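# Swap pink and yellow flowers between their dryer pegs

## Task

Exchange the pink flower and the yellow flower so each ends up hanging on the peg the other one started on. No stem may be bent out of shape. At the end the dryer must still hang on its rail, and every flower must hang upside down (head toward the floor), held by a clip on its stem.

## Robot and tools

Robot: two arms, left_arm and right_arm, each with a two-finger gripper. In the scene frame the origin is at table-top height, midway between the nominal bases. +z points up, +x points out over the table, and left_arm is on the +y side. These sides do not match left and right in the images. Calibrated bases: left_arm at (+0.010, +0.307, +0.041) m with quat_wxyz (+1.000, 0, 0, -0.011); right_arm at (+0.045, -0.312, +0.038) m with quat_wxyz (+1.000, 0, 0, +0.015).

Frames: every hand pose, target and wrist-camera pose is given in that arm's own base frame. Fixed cameras and the table use the scene frame. On the gripper, fingers point along its +z axis and close along its y axis. end_effector_position is the point between the finger pads, roughly 1 cm behind the tips. Reported poses can be a few cm off, more at long reach.

Row layout (used by both motion tools): one row is 16 numbers covering both arms. First come left_arm's x, y, z (metres), qw, qx, qy, qz (w first) and opening. Then the same 8 for right_arm. All values are absolute targets in each arm's own base frame, not offsets. Opening runs from -1 (closed) to +1 (fully open, 0.094 m). An arm that should stay put must be sent its last reported pose again, with its intended opening. Writing 0 for an opening is a real command, not 'no change'. Keep an orientation by repeating the same target quaternion every row; do not copy the drifted reported one. The controller clips each step's orientation to within 40 degrees of the measured one.

execute_actions(actions, cameras): actions is a list of actions. Each action is a table of up to 15 rows, one per 1/30 s step. A short table repeats its last row until all 15 steps are used. Both arms are refused if any target lies more than 0.6 m, along any of that gripper's axes, from where that gripper was when the action began. A malformed action refuses the whole call. An empty list returns the state, images from all cameras, and the scene number. cameras picks views by name, ["all"] or [].

move(target, speed, blend, opening_speed, grip_force, blocking, cameras): drives each gripper along a straight line to its target, which is one 16-number row or a list of up to 15 rows. All rows in a list share 10 s. speed is in m/s, from 0.002 to 4.3, default 0.25, with turn rate up to twice that in rad/s. Give one number or one per target. blend is in metres and rounds corners of a list; 0 stops at each target. opening_speed is the rate of opening change per second on the -1..1 scale, at least 0.2. Use it to close gently on stems. grip_force is the per-pad limit in newtons, 10 to 50 (50 = full), one value or one per arm. It persists, and lower values close slowly. blocking=false returns after about 0.5 s while the motion continues, and a new move replaces the running one. Paths do not avoid obstacles or the other arm. Grippers lag and overshoot more at high speed. Steer around an arm's own base rather than close past it. An opening change in a later list row takes effect only after the arms come to rest at that row.

wait(seconds 0 to 10, cameras): lets time pass while holding commands. stop(cameras): brakes a running move. zoom_image(camera, region [x0, y0, x1, y1] in pixels, at most 504 by 504): enlarges part of that camera's newest image. Cameras: cam_head_left, cam_head_right, cam_high, cam_low, cam_left_wrist, cam_right_wrist, all 672x504. read_manual(section="licences") returns only licence text. finished_scene(scene) ends the scene for good; call it only once the flowers are swapped and everything hangs steadily without the robot.

Results: each arm's end_effector_position and end_effector_quat_wxyz, and its Hand target (where the arm is being sent, possibly short of the command). Tool commands gives present opening commands. grip_measured is the measured finger opening on the -1..1 scale, reading slightly wide when empty and narrower than a squeezed object. grip_effort_nm is the gripper motor effort, negative when closing; it is not pad force. Joint positions, joint velocities ('within noise' when still) and joint torques, which include gravity and friction. move: reports how the motion ended: done (within 10 mm and 2 degrees), off_target, moving, held or fault, plus limits such as paced or held. Arms can rest a few cm off a free-air target without touching anything. MOTOR HOT appears near 85 °C. At 100 °C an OVER-TEMPERATURE FAULT drops that arm for 30 to 60 s or more. Holding loads, keeping an arm stretched out, or pushing against an unreachable pose heats motors, even while you think.

Avoid: collisions or squeezing between the two arms or their grippers, which can fail the scene. Do not hit the dryer, rail or table hard, or let anything fall far or off the table. Do not release a flower while it is moving, and do not crush or bend stems. Close slowly with a low grip_force. Time counts, including thinking, so move efficiently and smoothly.

Each tool is called after ">>>" as name([rows], argument=value, ...), one row to a line, values as JSON.

## Session

>>> execute_actions(actions=[])

Scene clock: 0.00 s.
left_arm: end_effector_position=(+0.3950, +0.1380, +0.1075) grip_measured=+1.000 grip_effort_nm=n/a end_effector_quat_wxyz=(+0.420, -0.340, +0.717, +0.439) | right_arm: end_effector_position=(+0.1969, +0.0519, +0.2336) grip_measured=+1.000 grip_effort_nm=n/a end_effector_quat_wxyz=(-0.091, +0.758, -0.645, -0.006)
Joint positions: left_arm=[-0.061 1.502 0.571 0.122 -1.203 -0.41 0.094] | right_arm=[0.15 0.749 0.853 -1.546 -0.129 -1.573 0.094]
Joint velocities: within noise
Joint torques (N m): no reading
Heat: left arm: hottest elbow 32 °C; right arm: hottest waist 31 °C.
Hand target: left_arm +0.4033, +0.1375, +0.1146; +0.429, -0.345, +0.713, +0.435 | right_arm +0.2014, +0.0526, +0.2424; -0.099, +0.758, -0.644, +0.001
Tool commands: left_gripper/opening=+1.0 right_gripper/opening=+1.0

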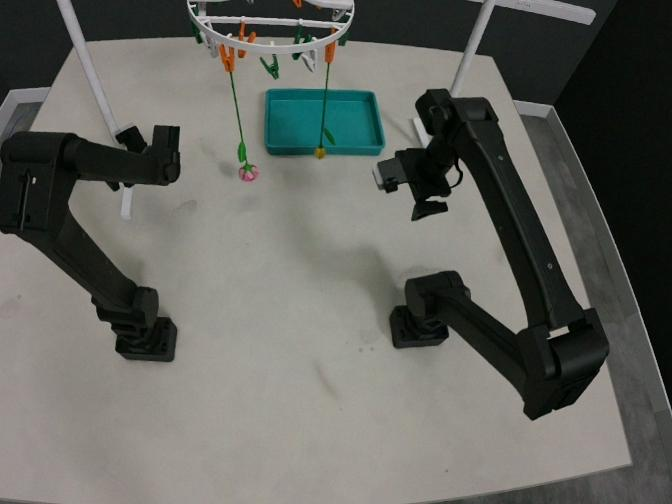

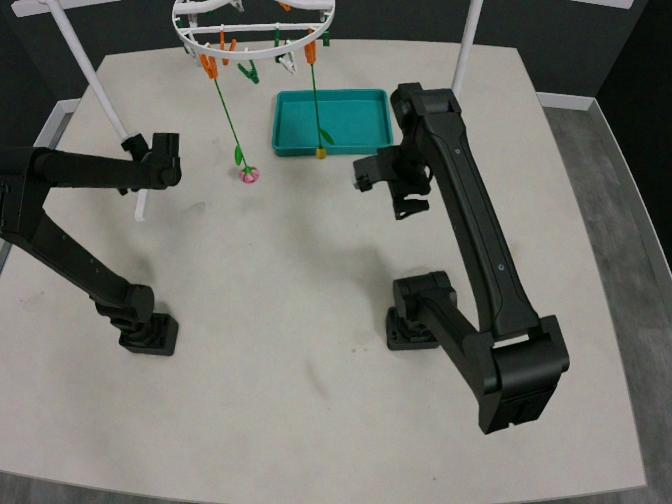

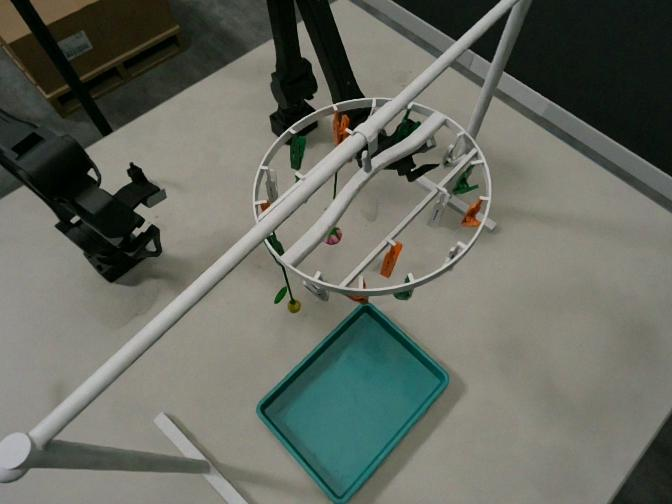

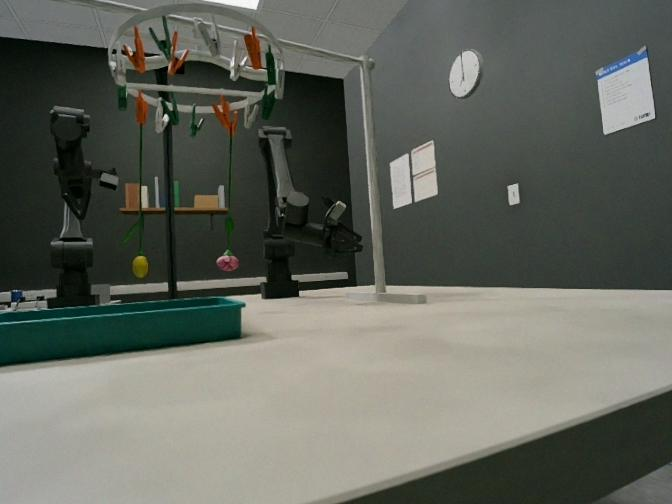

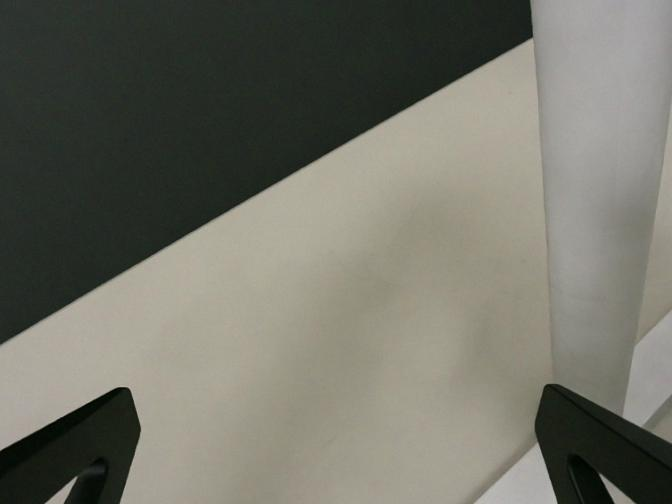

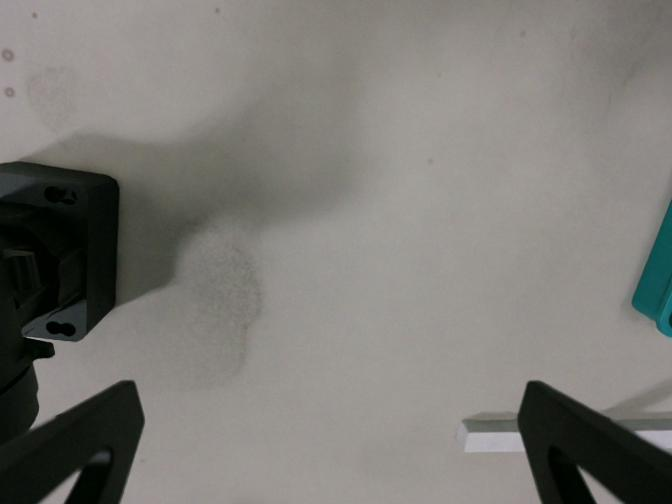

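>>> zoom_image(camera="cam_high", region=[230, 80, 510, 330])

>>> zoom_image(camera="cam_low", region=[80, 0, 400, 300])

>>> zoom_image(camera="cam_head_left", region=[160, 0, 400, 200])

>>> zoom_image(camera="cam_head_right", region=[150, 0, 390, 200])

Scaled by 1.800 from the camera's 672x504 image, which has a finer 960x720 frame.

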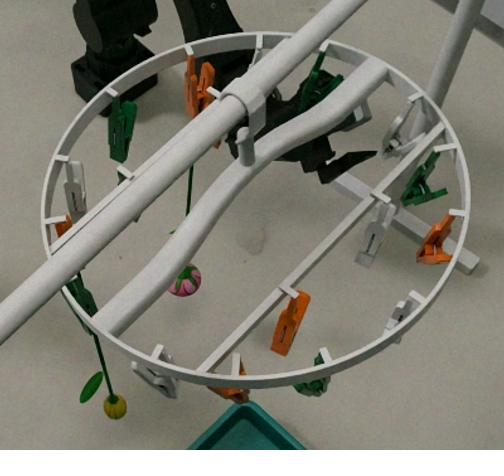

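Scaled by 1.575 from the camera's 672x504 image, which has a finer 960x720 frame.

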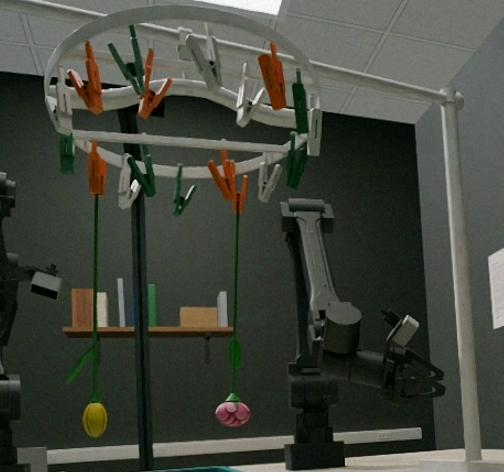

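Scaled by 2.100 from the camera's 672x504 image, which has a finer 960x720 frame.

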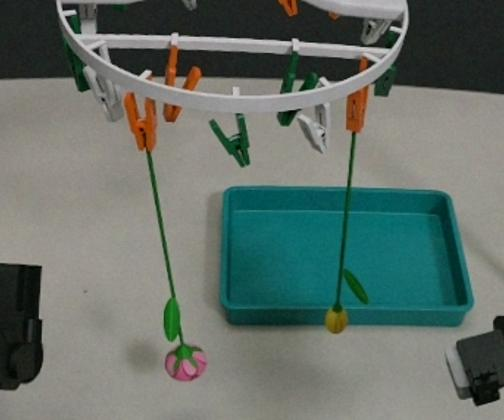

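Scaled by 2.100 from the camera's 672x504 image, which has a finer 960x720 frame.

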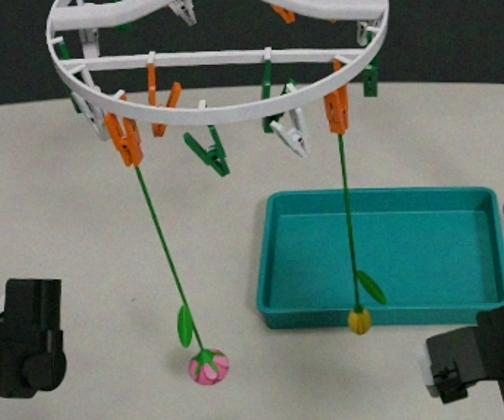

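>>> move(target=[0.262, -0.0813, 0.319, 0.7421, 0.1593, 0.6227, -0.1898, 1.0, 0.2895, 0.1434, 0.322, 0.7629, -0.0577, 0.6402, 0.0688, 1.0], speed=0.5, cameras=["all"])

Scene clock: 108.37 s.
left_arm: end_effector_position=(+0.2643, -0.0835, +0.2859) grip_measured=+1.000 grip_effort_nm=-0.03 end_effector_quat_wxyz=(+0.720, +0.158, +0.647, -0.194) | right_arm: end_effector_position=(+0.2908, +0.1408, +0.3290) grip_measured=+1.000 grip_effort_nm=0.00 end_effector_quat_wxyz=(+0.764, -0.053, +0.639, +0.069)
Joint positions: left_arm=[0.003 0.148 0.157 0.119 0.502 -0.086 0.094] | right_arm=[0.743 0.496 0.264 0.445 0.561 -0.107 0.094]
Joint torques (N m): left_arm=[3.25 1.79 12.08 2.82 0.1 -0.07] | right_arm=[1.2 3.19 8.2 2.47 0.02 0]
Heat: left arm: hottest elbow 39 °C; right arm: hottest elbow 37 °C.
Hand target: left_arm +0.2605, -0.0814, +0.3184; +0.742, +0.160, +0.623, -0.190 | right_arm +0.2895, +0.1433, +0.3219; +0.763, -0.058, +0.640, +0.069
Off the commanded pose: left_arm 0.033 m, 4 deg | right_arm 0.008 m, 1 deg.
move: off_target (left_arm)
camera_calibration:
cam_left_wrist: T_world_to_cam=[[-0.478487, -0.878022, 0.0112858, 0.0497654], [-0.283419, 0.142262, -0.948385, 0.395703], [0.831098, -0.456988, -0.316919, -0.0748449], [0, 0, 0, 1]] pos_world=[0.198165, -0.0468015, 0.350997]
cam_right_wrist: T_world_to_cam=[[0.176165, -0.984358, 0.00230387, 0.0855353], [-0.242379, -0.0456455, -0.969107, 0.436038], [0.954054, 0.170164, -0.246629, -0.131403], [0, 0, 0, 1]] pos_world=[0.215983, 0.126461, 0.389963]

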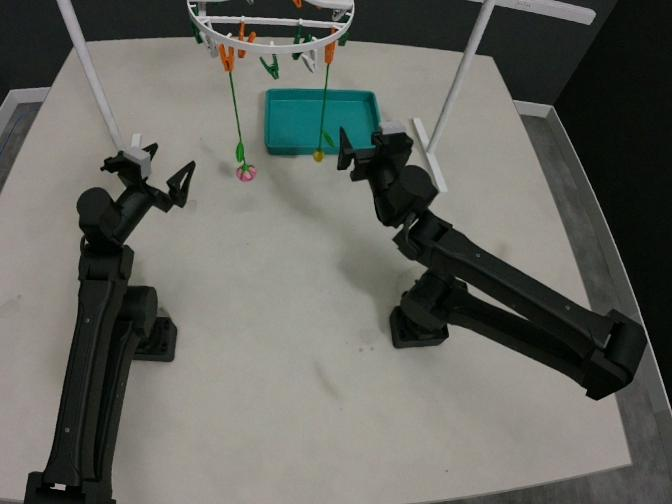

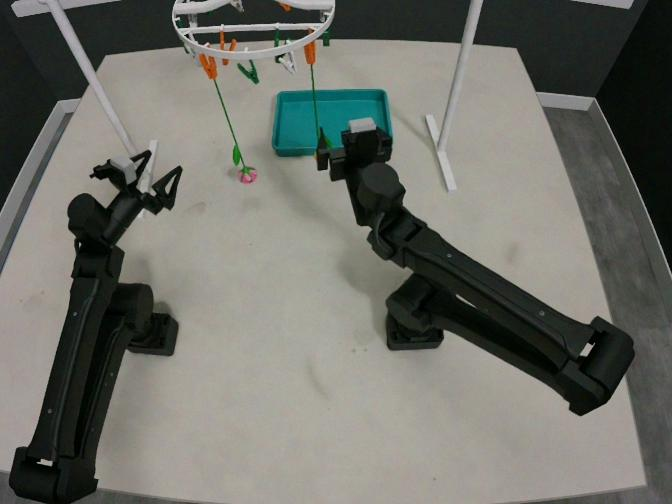

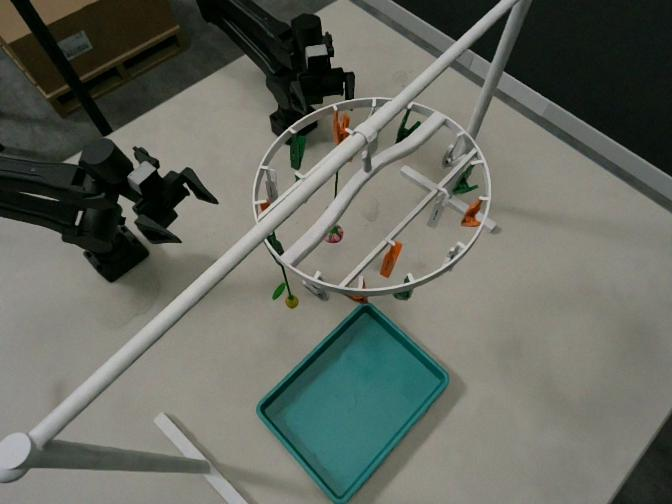

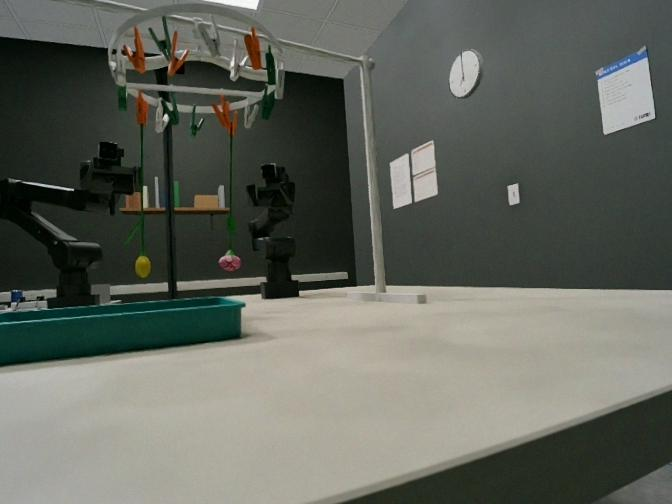

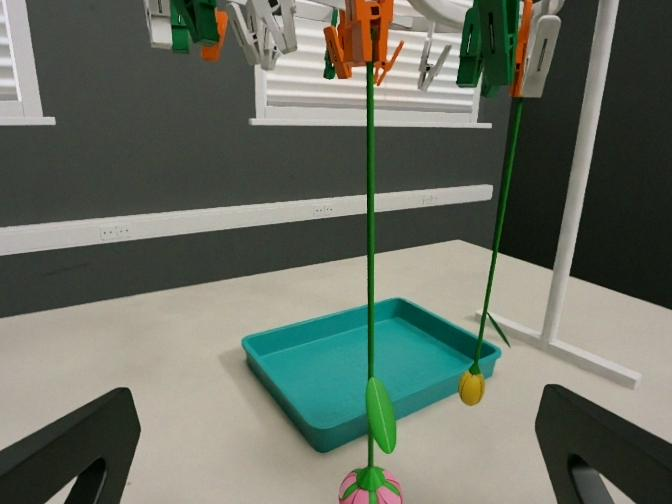

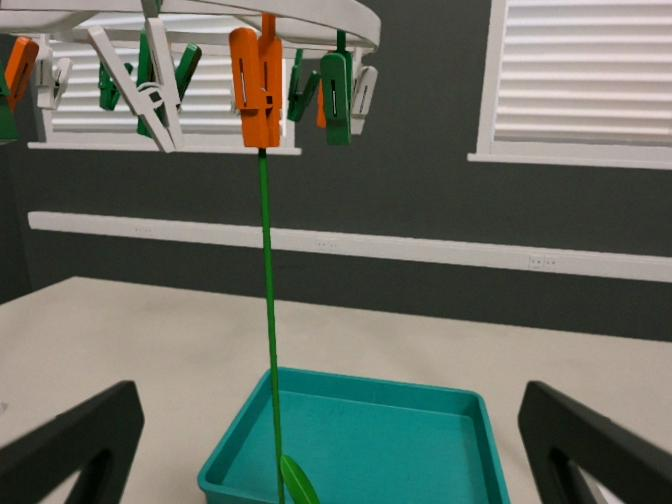

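>>> zoom_image(camera="cam_right_wrist", region=[0, 0, 400, 240])

>>> zoom_image(camera="cam_left_wrist", region=[130, 0, 570, 160])

Scaled by 1.260 from the camera's 672x504 image, which has a finer 960x720 frame.

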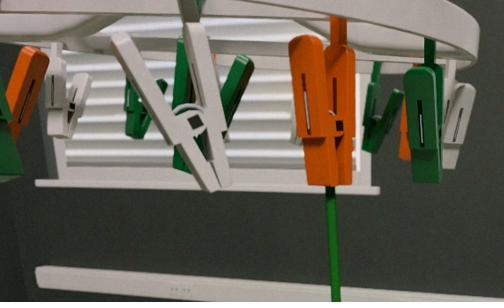

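Scaled by 1.145 from the camera's 672x504 image, which has a finer 960x720 frame.

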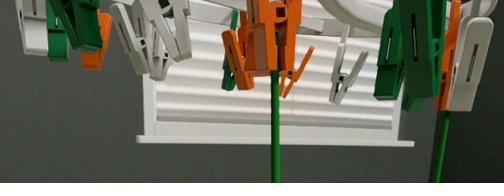

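>>> zoom_image(camera="cam_left_wrist", region=[300, 0, 450, 110])

>>> zoom_image(camera="cam_right_wrist", region=[200, 0, 320, 170])

>>> zoom_image(camera="cam_low", region=[100, 0, 300, 150])

>>> zoom_image(camera="cam_high", region=[240, 90, 400, 250])

Scaled by 3.360 from the camera's 672x504 image, which has a finer 960x720 frame.

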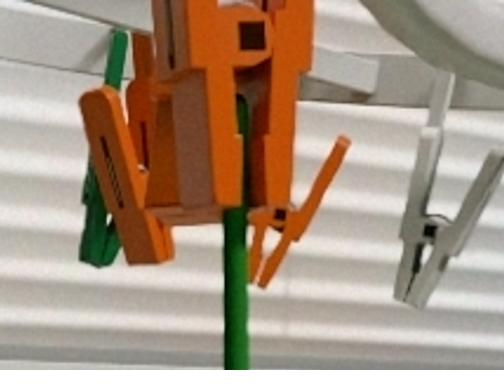

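Scaled by 2.965 from the camera's 672x504 image, which has a finer 960x720 frame.

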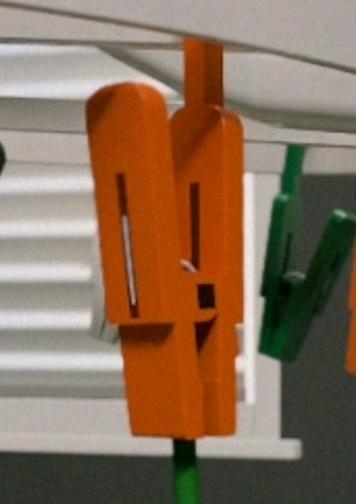

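Scaled by 2.520 from the camera's 672x504 image, which has a finer 960x720 frame.

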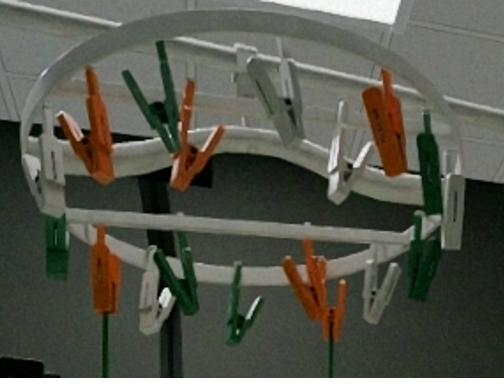

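Scaled by 3.150 from the camera's 672x504 image, which has a finer 960x720 frame.

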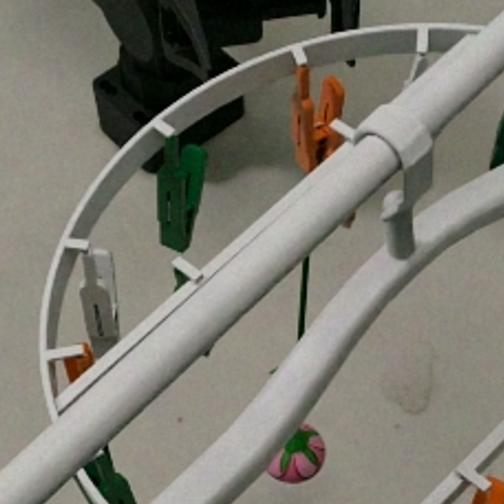

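>>> move(target=[0.2419, -0.0817, 0.359, 0.83505, 0.13253, 0.48212, -0.22954, 1.0, 0.2878, 0.0835, 0.362, 0.79677, -0.17617, 0.5076, 0.27653, 1.0], speed=0.4, cameras=["cam_left_wrist", "cam_right_wrist"])

>>> zoom_image(camera="cam_left_wrist", region=[250, 100, 520, 330])

>>> zoom_image(camera="cam_right_wrist", region=[230, 80, 480, 300])

Scene clock: 198.73 s.
left_arm: end_effector_position=(+0.2420, -0.0797, +0.3574) grip_measured=+1.000 grip_effort_nm=-0.03 end_effector_quat_wxyz=(+0.835, +0.133, +0.485, -0.222) | right_arm: end_effector_position=(+0.2874, +0.0863, +0.3687) grip_measured=+1.000 grip_effort_nm=0.00 end_effector_quat_wxyz=(+0.800, -0.183, +0.503, +0.272)
Joint positions: left_arm=[-0.029 0.248 0.095 0.727 0.428 -0.255 0.094] | right_arm=[-0.072 0.615 0.211 0.979 -0.664 0.358 0.094]
Joint torques (N m): left_arm=[1.9 3.49 8.77 2.28 -0.14 -0.07] | right_arm=[-0.15 3.14 7.46 2 0.14 0.2]
Heat: left arm: hottest elbow 58 °C; right arm: hottest elbow 37 °C.
Hand target: left_arm +0.2418, -0.0817, +0.3590; +0.835, +0.132, +0.482, -0.229 | right_arm +0.2877, +0.0837, +0.3621; +0.797, -0.176, +0.508, +0.276
Off the commanded pose: left_arm 0.003 m, 1 deg | right_arm 0.007 m, 1 deg.
move: done
camera_calibration:
cam_left_wrist: T_world_to_cam=[[-0.489883, -0.871648, -0.0156704, 0.0545415], [0.0794972, -0.0267644, -0.996476, 0.372553], [0.868156, -0.489402, 0.0824049, -0.186121], [0, 0, 0, 1]] pos_world=[0.158684, -0.0335758, 0.387432]
cam_right_wrist: T_world_to_cam=[[0.620736, -0.783453, 0.0298144, -0.122866], [0.0290272, -0.0150364, -0.999466, 0.401706], [0.783482, 0.62127, 0.0134078, -0.194907], [0, 0, 0, 1]] pos_world=[0.217313, 0.0308699, 0.407768]
Images, in order (width x height): cam_left_wrist 672x504, cam_right_wrist 672x504.

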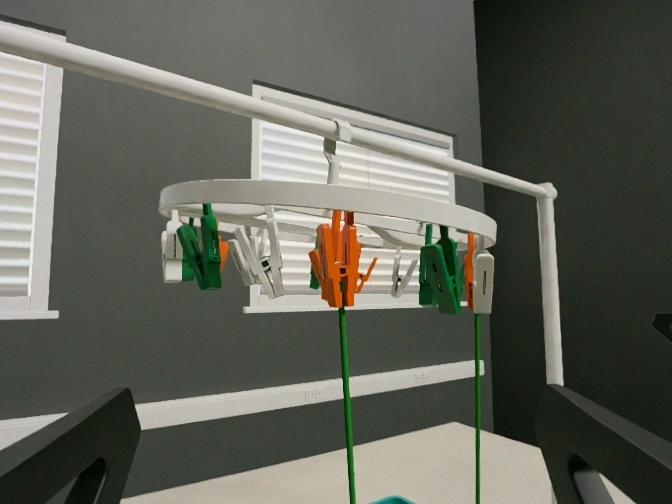

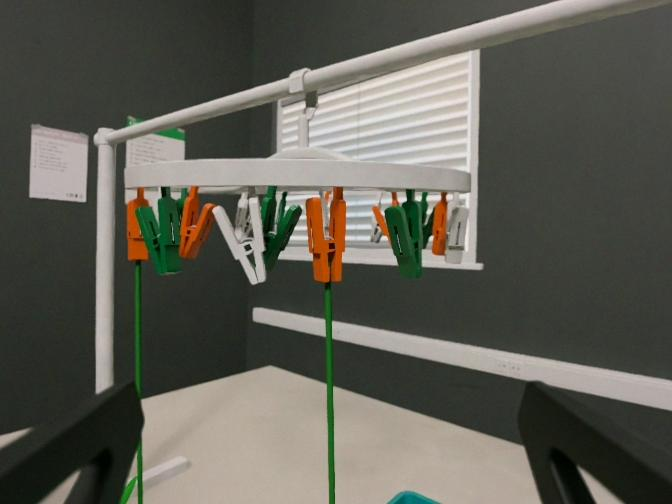

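Scaled by 1.867 from the camera's 672x504 image, which has a finer 960x720 frame.

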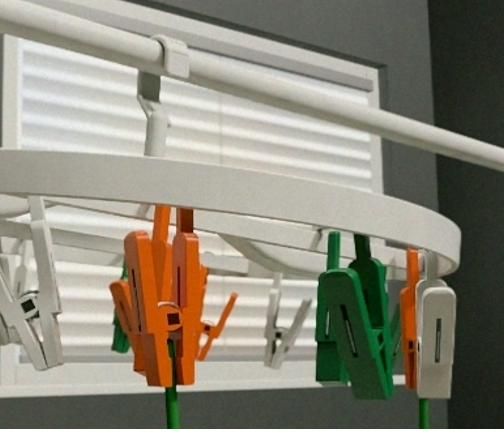

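Scaled by 2.016 from the camera's 672x504 image, which has a finer 960x720 frame.

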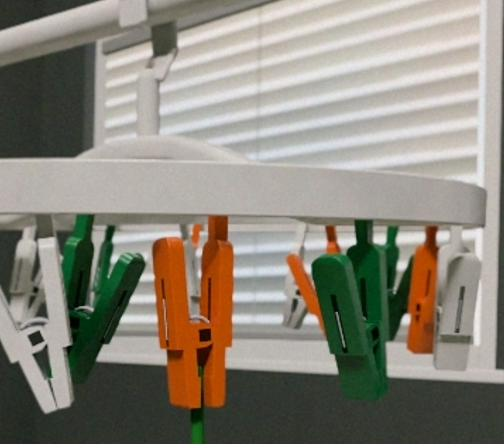

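>>> move(target=[0.3506, -0.3134, 0.28, 0.73308, 0.18654, 0.61513, -0.22231, 0.0, 0.3849, 0.1293, 0.3756, 0.7481, -0.2481, 0.38943, 0.47659, 0.0], speed=0.35, cameras=["cam_left_wrist", "cam_right_wrist", "cam_head_left"])

>>> zoom_image(camera="cam_right_wrist", region=[200, 150, 480, 420])

Scene clock: 274.63 s.
left_arm: end_effector_position=(+0.3424, -0.3020, +0.2570) grip_measured=+0.002 grip_effort_nm=-0.12 end_effector_quat_wxyz=(+0.717, +0.192, +0.635, -0.216) | right_arm: end_effector_position=(+0.3776, +0.1258, +0.3611) grip_measured=+0.001 grip_effort_nm=-0.08 end_effector_quat_wxyz=(+0.731, -0.229, +0.473, +0.435)
Joint positions: left_arm=[-0.803 1.22 0.388 0.956 -0.214 0.028 0.047] | right_arm=[-0.013 1.277 0.456 1.568 -0.852 0.695 0.047]
Joint torques (N m): left_arm=[2.2 -4.19 9.84 2.92 -0.04 0.16] | right_arm=[1.38 -4.89 9.44 1.66 0.36 0.17]
Heat: left arm: hottest elbow 51 °C; right arm: hottest elbow 34 °C.
Hand target: left_arm +0.3495, -0.3125, +0.2798; +0.733, +0.187, +0.615, -0.222 | right_arm +0.3841, +0.1294, +0.3758; +0.735, -0.237, +0.458, +0.440
Off the commanded pose: left_arm 0.027 m, 3 deg | right_arm 0.017 m, 11 deg.
joint sent to its limit (right arm) — joint 4 (wrist pitch), upper limit. The joint targets are off in orientation, not in position.
move: off_target (left_arm, right_arm)
camera_calibration:
cam_left_wrist: T_world_to_cam=[[-0.548445, -0.836063, -0.0143723, -0.0611818], [-0.250388, 0.180601, -0.951151, 0.422542], [0.797818, -0.518055, -0.30839, -0.258004], [0, 0, 0, 1]] pos_world=[0.278085, -0.261124, 0.321456]
cam_right_wrist: T_world_to_cam=[[0.854, -0.516055, -0.0661186, -0.234773], [-0.0375419, 0.0656297, -0.997138, 0.406301], [0.518917, 0.854038, 0.0366741, -0.227772], [0, 0, 0, 1]] pos_world=[0.333944, 0.0467047, 0.397968]
Images, in order (width x height): cam_head_left 672x504, cam_left_wrist 672x504, cam_right_wrist 672x504.

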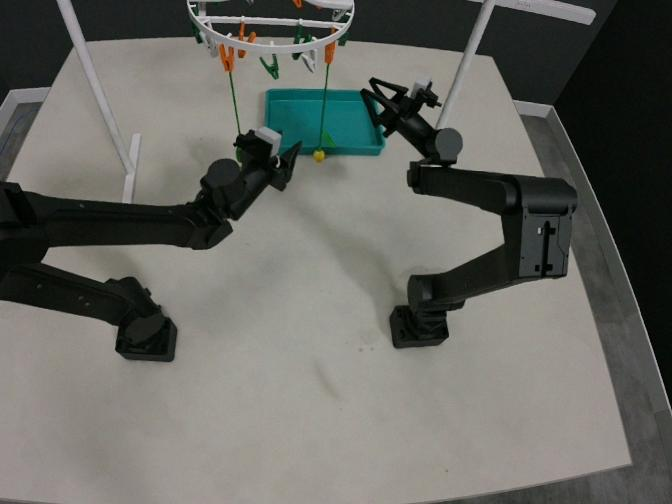

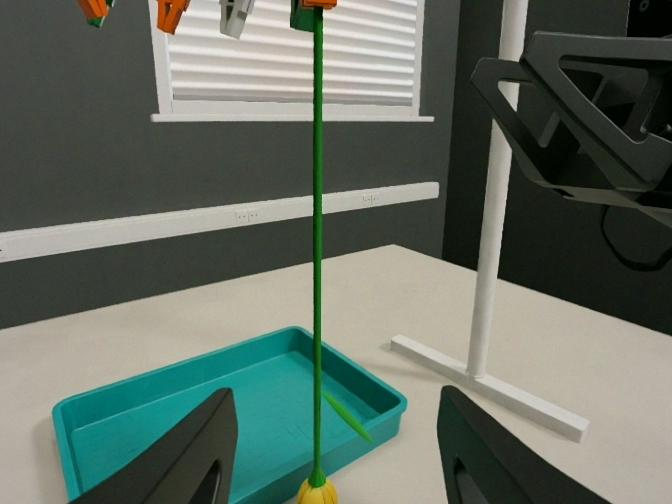

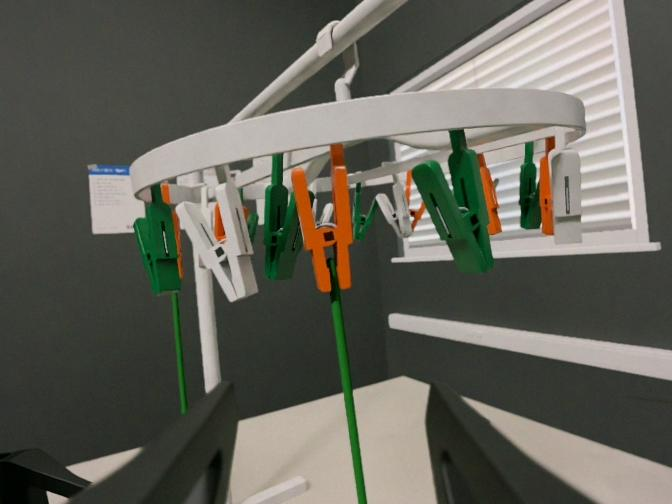

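Scaled by 1.800 from the camera's 672x504 image, which has a finer 960x720 frame.

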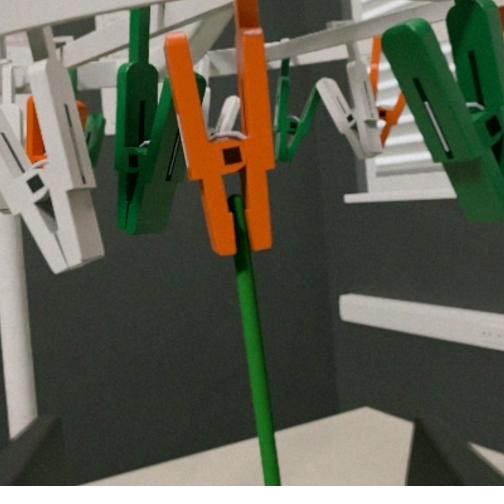

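>>> move(target=[0.4335, -0.35, 0.3035, 0.74845, 0.20191, 0.5743, -0.26313, 0.0, 0.4023, 0.1598, 0.4052, 0.70733, -0.29263, 0.45062, 0.45934, -0.1], speed=0.25, cameras=["cam_left_wrist", "cam_right_wrist"])

>>> zoom_image(camera="cam_right_wrist", region=[180, 150, 500, 450])

>>> zoom_image(camera="cam_left_wrist", region=[180, 0, 500, 300])

Scene clock: 405.23 s.
left_arm: end_effector_position=(+0.4217, -0.3435, +0.2834) grip_measured=+0.002 grip_effort_nm=-0.12 end_effector_quat_wxyz=(+0.734, +0.213, +0.592, -0.255) | right_arm: end_effector_position=(+0.3934, +0.1550, +0.3913) grip_measured=-0.098 grip_effort_nm=-0.08 end_effector_quat_wxyz=(+0.705, -0.285, +0.461, +0.458)
Joint positions: left_arm=[-0.684 1.452 0.618 1.044 -0.006 0.012 0.047] | right_arm=[0.037 1.285 0.587 1.476 -0.941 0.695 0.042]
Joint torques (N m): left_arm=[2.96 -7.12 9.72 2.85 0.14 -0.09] | right_arm=[1.32 -6.3 10.25 0.76 0.3 0.08]
Heat: left arm: hottest elbow 55 °C; right arm: hottest elbow 39 °C.
Hand target: left_arm +0.4324, -0.3491, +0.3035; +0.748, +0.202, +0.574, -0.263 | right_arm +0.4014, +0.1595, +0.4051; +0.707, -0.293, +0.451, +0.459
Off the commanded pose: left_arm 0.024 m, 3 deg | right_arm 0.017 m, 2 deg.
move: off_target (left_arm, right_arm)
camera_calibration:
cam_left_wrist: T_world_to_cam=[[-0.619686, -0.784526, -0.022564, -0.00185489], [-0.160672, 0.154948, -0.974769, 0.435046], [0.768228, -0.600425, -0.222071, -0.37488], [0, 0, 0, 1]] pos_world=[0.356744, -0.293952, 0.340778]
cam_right_wrist: T_world_to_cam=[[0.908654, -0.41743, -0.0099521, -0.290006], [-0.0100311, 0.00200453, -0.999948, 0.435229], [0.417428, 0.908707, -0.00236587, -0.215257], [0, 0, 0, 1]] pos_world=[0.357736, 0.0736759, 0.431811]
Images, in order (width x height): cam_left_wrist 672x504, cam_right_wrist 672x504.

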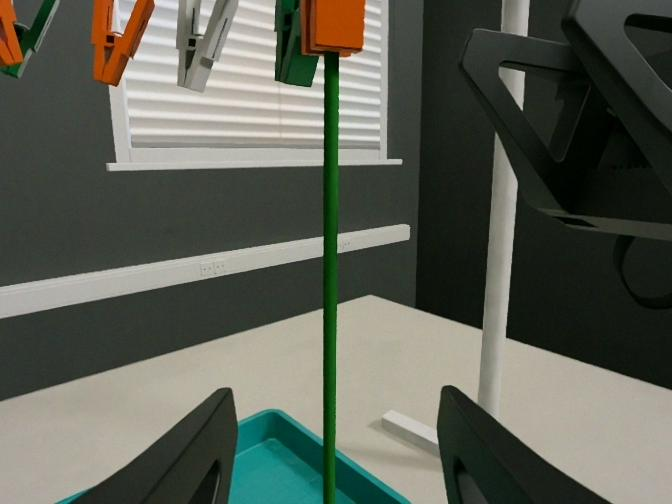

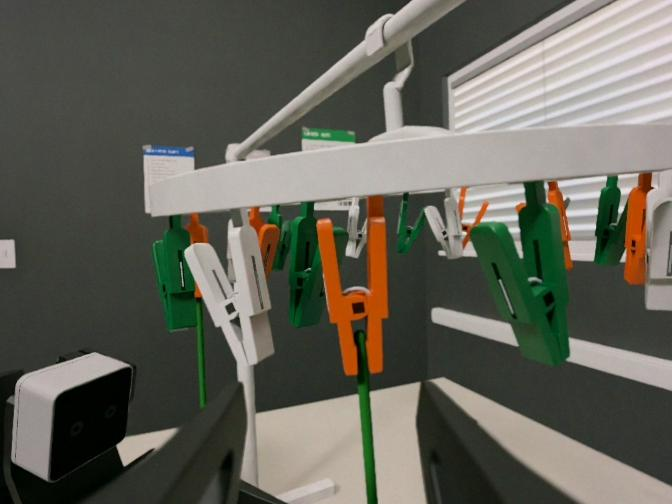

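Scaled by 1.575 from the camera's 672x504 image, which has a finer 960x720 frame.

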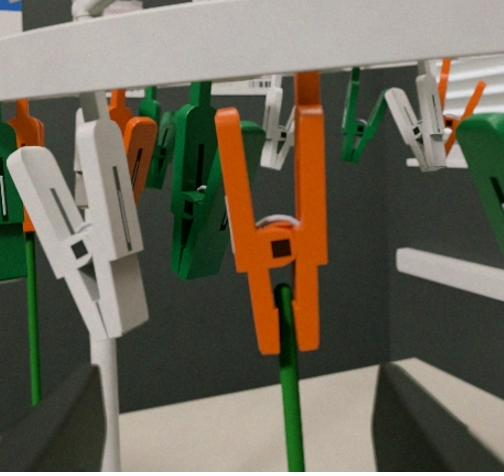

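Scaled by 1.575 from the camera's 672x504 image, which has a finer 960x720 frame.

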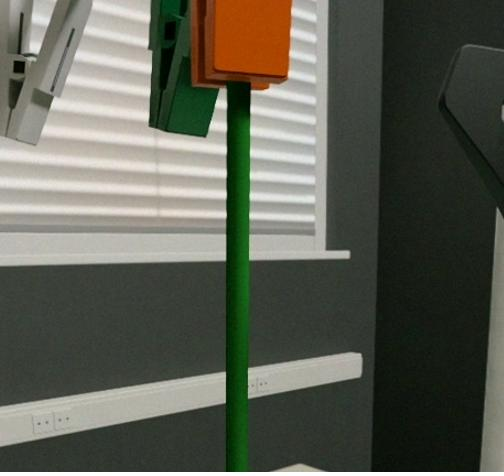

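>>> move(target=[0.4568, -0.3689, 0.3201, 0.74845, 0.20191, 0.5743, -0.26313, 0.0, 0.425, 0.1980, 0.4375, 0.70733, -0.29263, 0.45062, 0.45934, -0.1], speed=0.12, cameras=["cam_left_wrist", "cam_right_wrist"])

Scene clock: 430.03 s.
left_arm: end_effector_position=(+0.4440, -0.3618, +0.3057) grip_measured=+0.002 grip_effort_nm=-0.12 end_effector_quat_wxyz=(+0.743, +0.209, +0.582, -0.258) | right_arm: end_effector_position=(+0.4196, +0.1927, +0.4150) grip_measured=-0.098 grip_effort_nm=-0.08 end_effector_quat_wxyz=(+0.695, -0.279, +0.470, +0.467)
Joint positions: left_arm=[-0.684 1.486 0.715 1.009 -0.005 0.011 0.047] | right_arm=[0.139 1.285 0.69 1.269 -0.871 0.604 0.042]
Joint torques (N m): left_arm=[2.96 -8.18 10.25 1.59 0.12 -0.07] | right_arm=[1.32 -8.23 11.23 0.96 0.39 -0.12]
Heat: left arm: hottest elbow 54 °C; right arm: hottest elbow 40 °C.
Hand target: left_arm +0.4559, -0.3681, +0.3199; +0.748, +0.202, +0.574, -0.263 | right_arm +0.4237, +0.1974, +0.4372; +0.707, -0.292, +0.450, +0.460
Off the commanded pose: left_arm 0.021 m, 1 deg | right_arm 0.024 m, 3 deg.
move: off_target (left_arm, right_arm)
camera_calibration:
cam_left_wrist: T_world_to_cam=[[-0.619566, -0.784639, -0.0218814, -0.00222584], [-0.139642, 0.13761, -0.980593, 0.44942], [0.772423, -0.604487, -0.194827, -0.409716], [0, 0, 0, 1]] pos_world=[0.377853, -0.311259, 0.360826]
cam_right_wrist: T_world_to_cam=[[0.912804, -0.406402, -0.0403245, -0.289052], [-0.0426423, 0.00335506, -0.999085, 0.472148], [0.406165, 0.913688, -0.0142674, -0.251778], [0, 0, 0, 1]] pos_world=[0.386244, 0.110992, 0.456468]
Images, in order (width x height): cam_left_wrist 672x504, cam_right_wrist 672x504.

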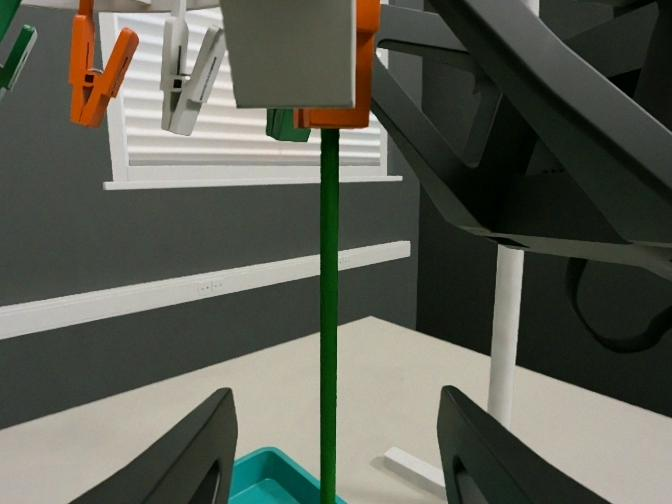

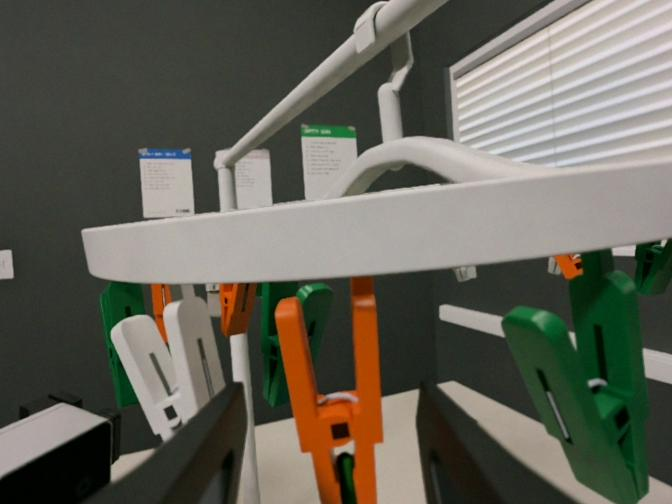

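>>> move(target=[0.464, -0.3727, 0.3201, 0.74845, 0.20191, 0.5743, -0.26313, 0.0, 0.425, 0.2077, 0.4505, 0.70733, -0.29263, 0.45062, 0.45934, -0.1], speed=0.08, cameras=["cam_left_wrist", "cam_right_wrist", "cam_head_left", "cam_head_right", "cam_high"])

>>> zoom_image(camera="cam_right_wrist", region=[180, 200, 500, 504])

>>> zoom_image(camera="cam_head_right", region=[200, 20, 450, 220])

>>> zoom_image(camera="cam_high", region=[200, 100, 420, 320])

Scene clock: 444.93 s.
left_arm: end_effector_position=(+0.4498, -0.3672, +0.3061) grip_measured=+0.002 grip_effort_nm=-0.12 end_effector_quat_wxyz=(+0.742, +0.210, +0.581, -0.259) | right_arm: end_effector_position=(+0.4217, +0.2024, +0.4249) grip_measured=-0.098 grip_effort_nm=-0.08 end_effector_quat_wxyz=(+0.694, -0.279, +0.472, +0.467)
Joint positions: left_arm=[-0.684 1.505 0.737 1.007 -0.002 0.011 0.047] | right_arm=[0.165 1.269 0.713 1.204 -0.851 0.577 0.042]
Joint torques (N m): left_arm=[3.19 -8.47 10.3 1.59 0.14 -0.07] | right_arm=[1.38 -8.82 11.48 0.99 0.38 -0.12]
Heat: left arm: hottest elbow 52 °C; right arm: hottest elbow 43 °C.
Hand target: left_arm +0.4631, -0.3719, +0.3201; +0.749, +0.202, +0.574, -0.263 | right_arm +0.4236, +0.2070, +0.4501; +0.708, -0.292, +0.450, +0.459
Off the commanded pose: left_arm 0.021 m, 1 deg | right_arm 0.026 m, 3 deg.
move: off_target (left_arm, right_arm)
camera_calibration:
cam_left_wrist: T_world_to_cam=[[-0.622003, -0.78271, -0.0218467, -0.00102653], [-0.138683, 0.137583, -0.980733, 0.450912], [0.770635, -0.606989, -0.194126, -0.417655], [0, 0, 0, 1]] pos_world=[0.383755, -0.316353, 0.361124]
cam_right_wrist: T_world_to_cam=[[0.912383, -0.406954, -0.0441117, -0.284761], [-0.0476258, 0.00149559, -0.998864, 0.484455], [0.406558, 0.913447, -0.018017, -0.259895], [0, 0, 0, 1]] pos_world=[0.388546, 0.120791, 0.466661]
Images, in order (width x height): cam_head_left 672x504, cam_head_right 672x504, cam_high 672x504, cam_left_wrist 672x504, cam_right_wrist 672x504.

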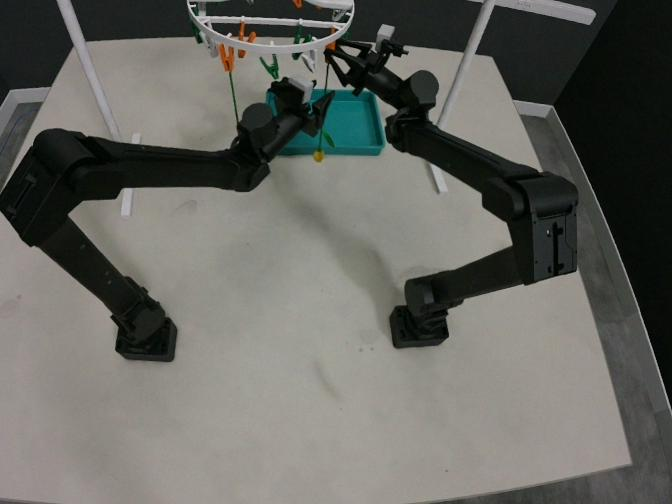

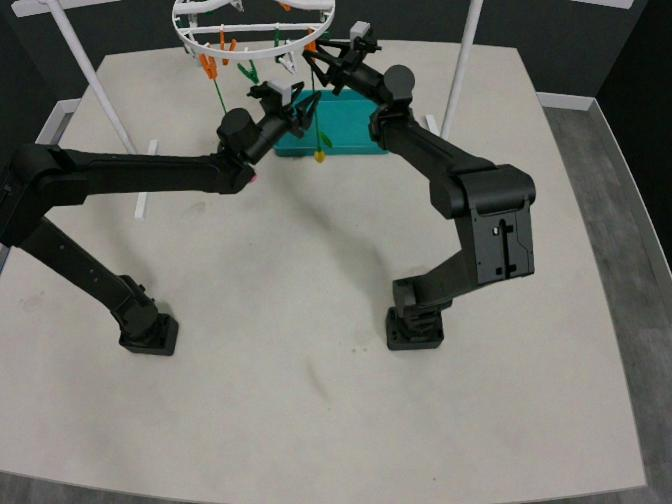

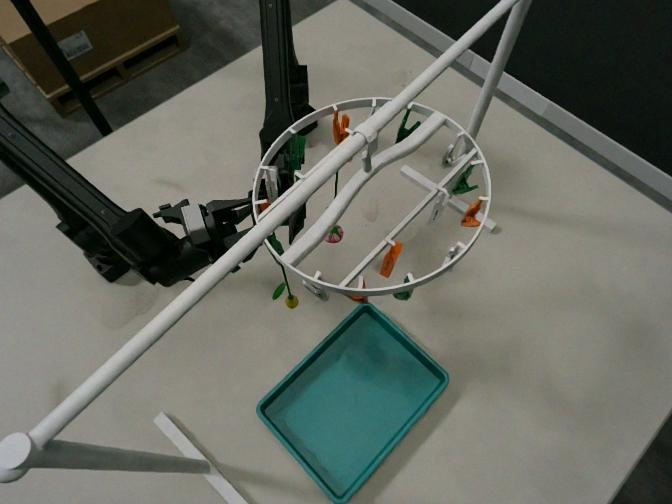

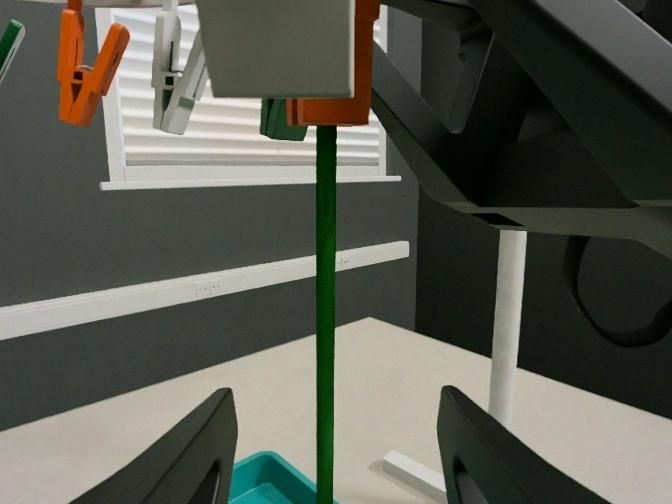

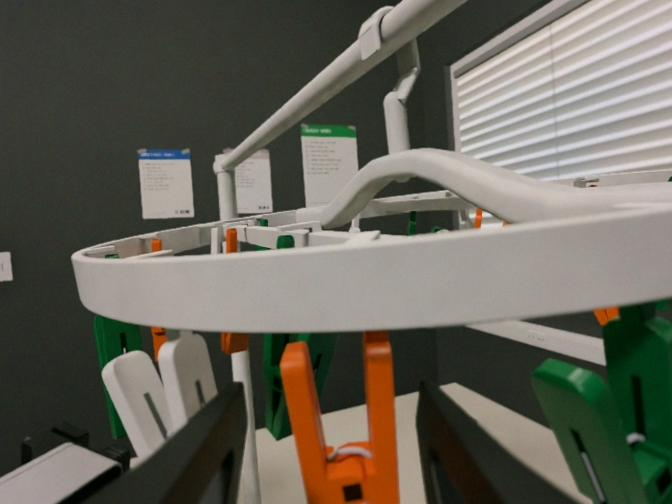

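Scaled by 1.575 from the camera's 672x504 image, which has a finer 960x720 frame.

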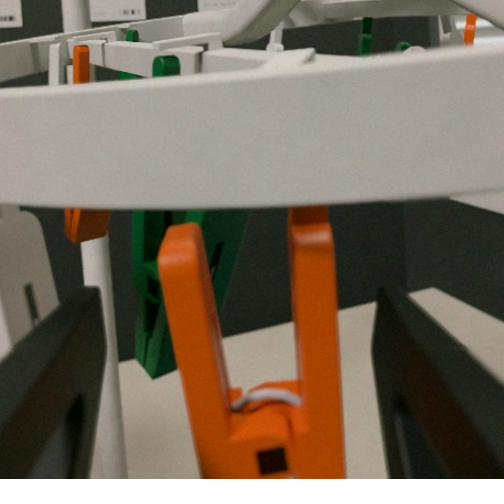

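Scaled by 2.016 from the camera's 672x504 image, which has a finer 960x720 frame.

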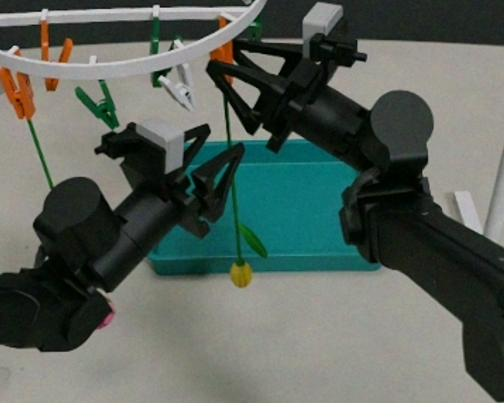

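Scaled by 2.291 from the camera's 672x504 image, which has a finer 960x720 frame.

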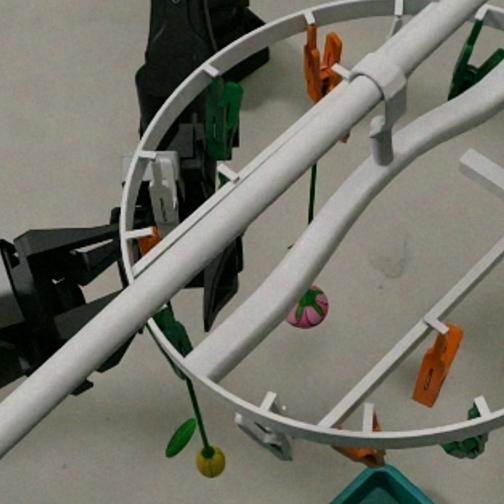

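>>> zoom_image(camera="cam_left_wrist", region=[260, 100, 400, 240])

>>> zoom_image(camera="cam_left_wrist", region=[200, 364, 470, 504])

>>> zoom_image(camera="cam_head_left", region=[250, 60, 350, 160])

>>> zoom_image(camera="cam_head_right", region=[260, 60, 360, 160])

Scaled by 3.600 from the camera's 672x504 image, which has a finer 960x720 frame.

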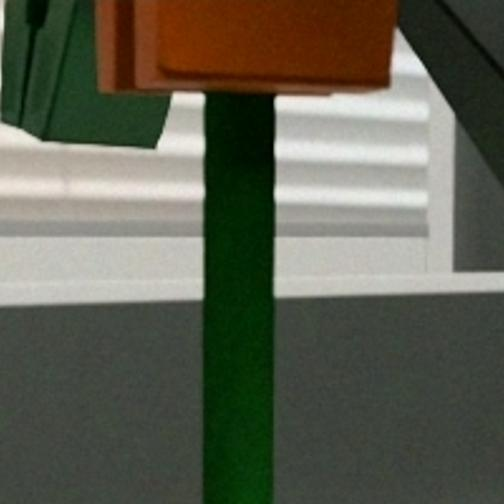

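Scaled by 1.867 from the camera's 672x504 image, which has a finer 960x720 frame.

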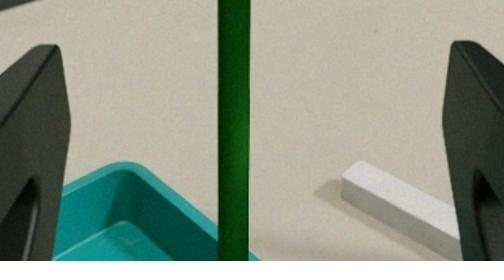

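Scaled by 5.040 from the camera's 672x504 image, which has a finer 960x720 frame.

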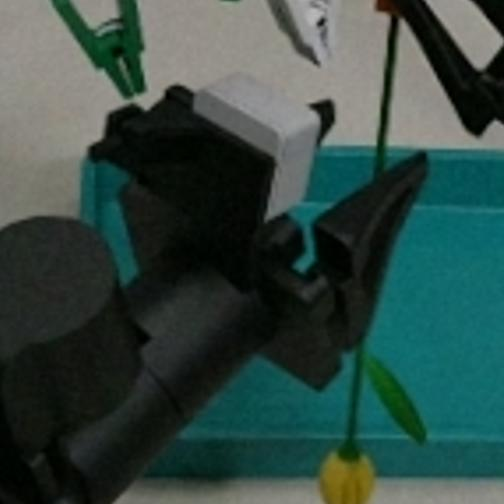

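Scaled by 5.040 from the camera's 672x504 image, which has a finer 960x720 frame.

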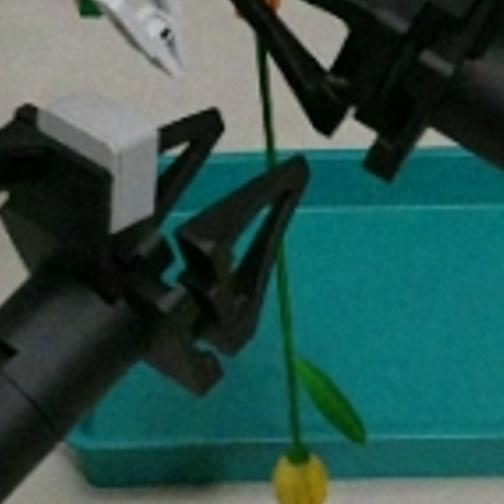

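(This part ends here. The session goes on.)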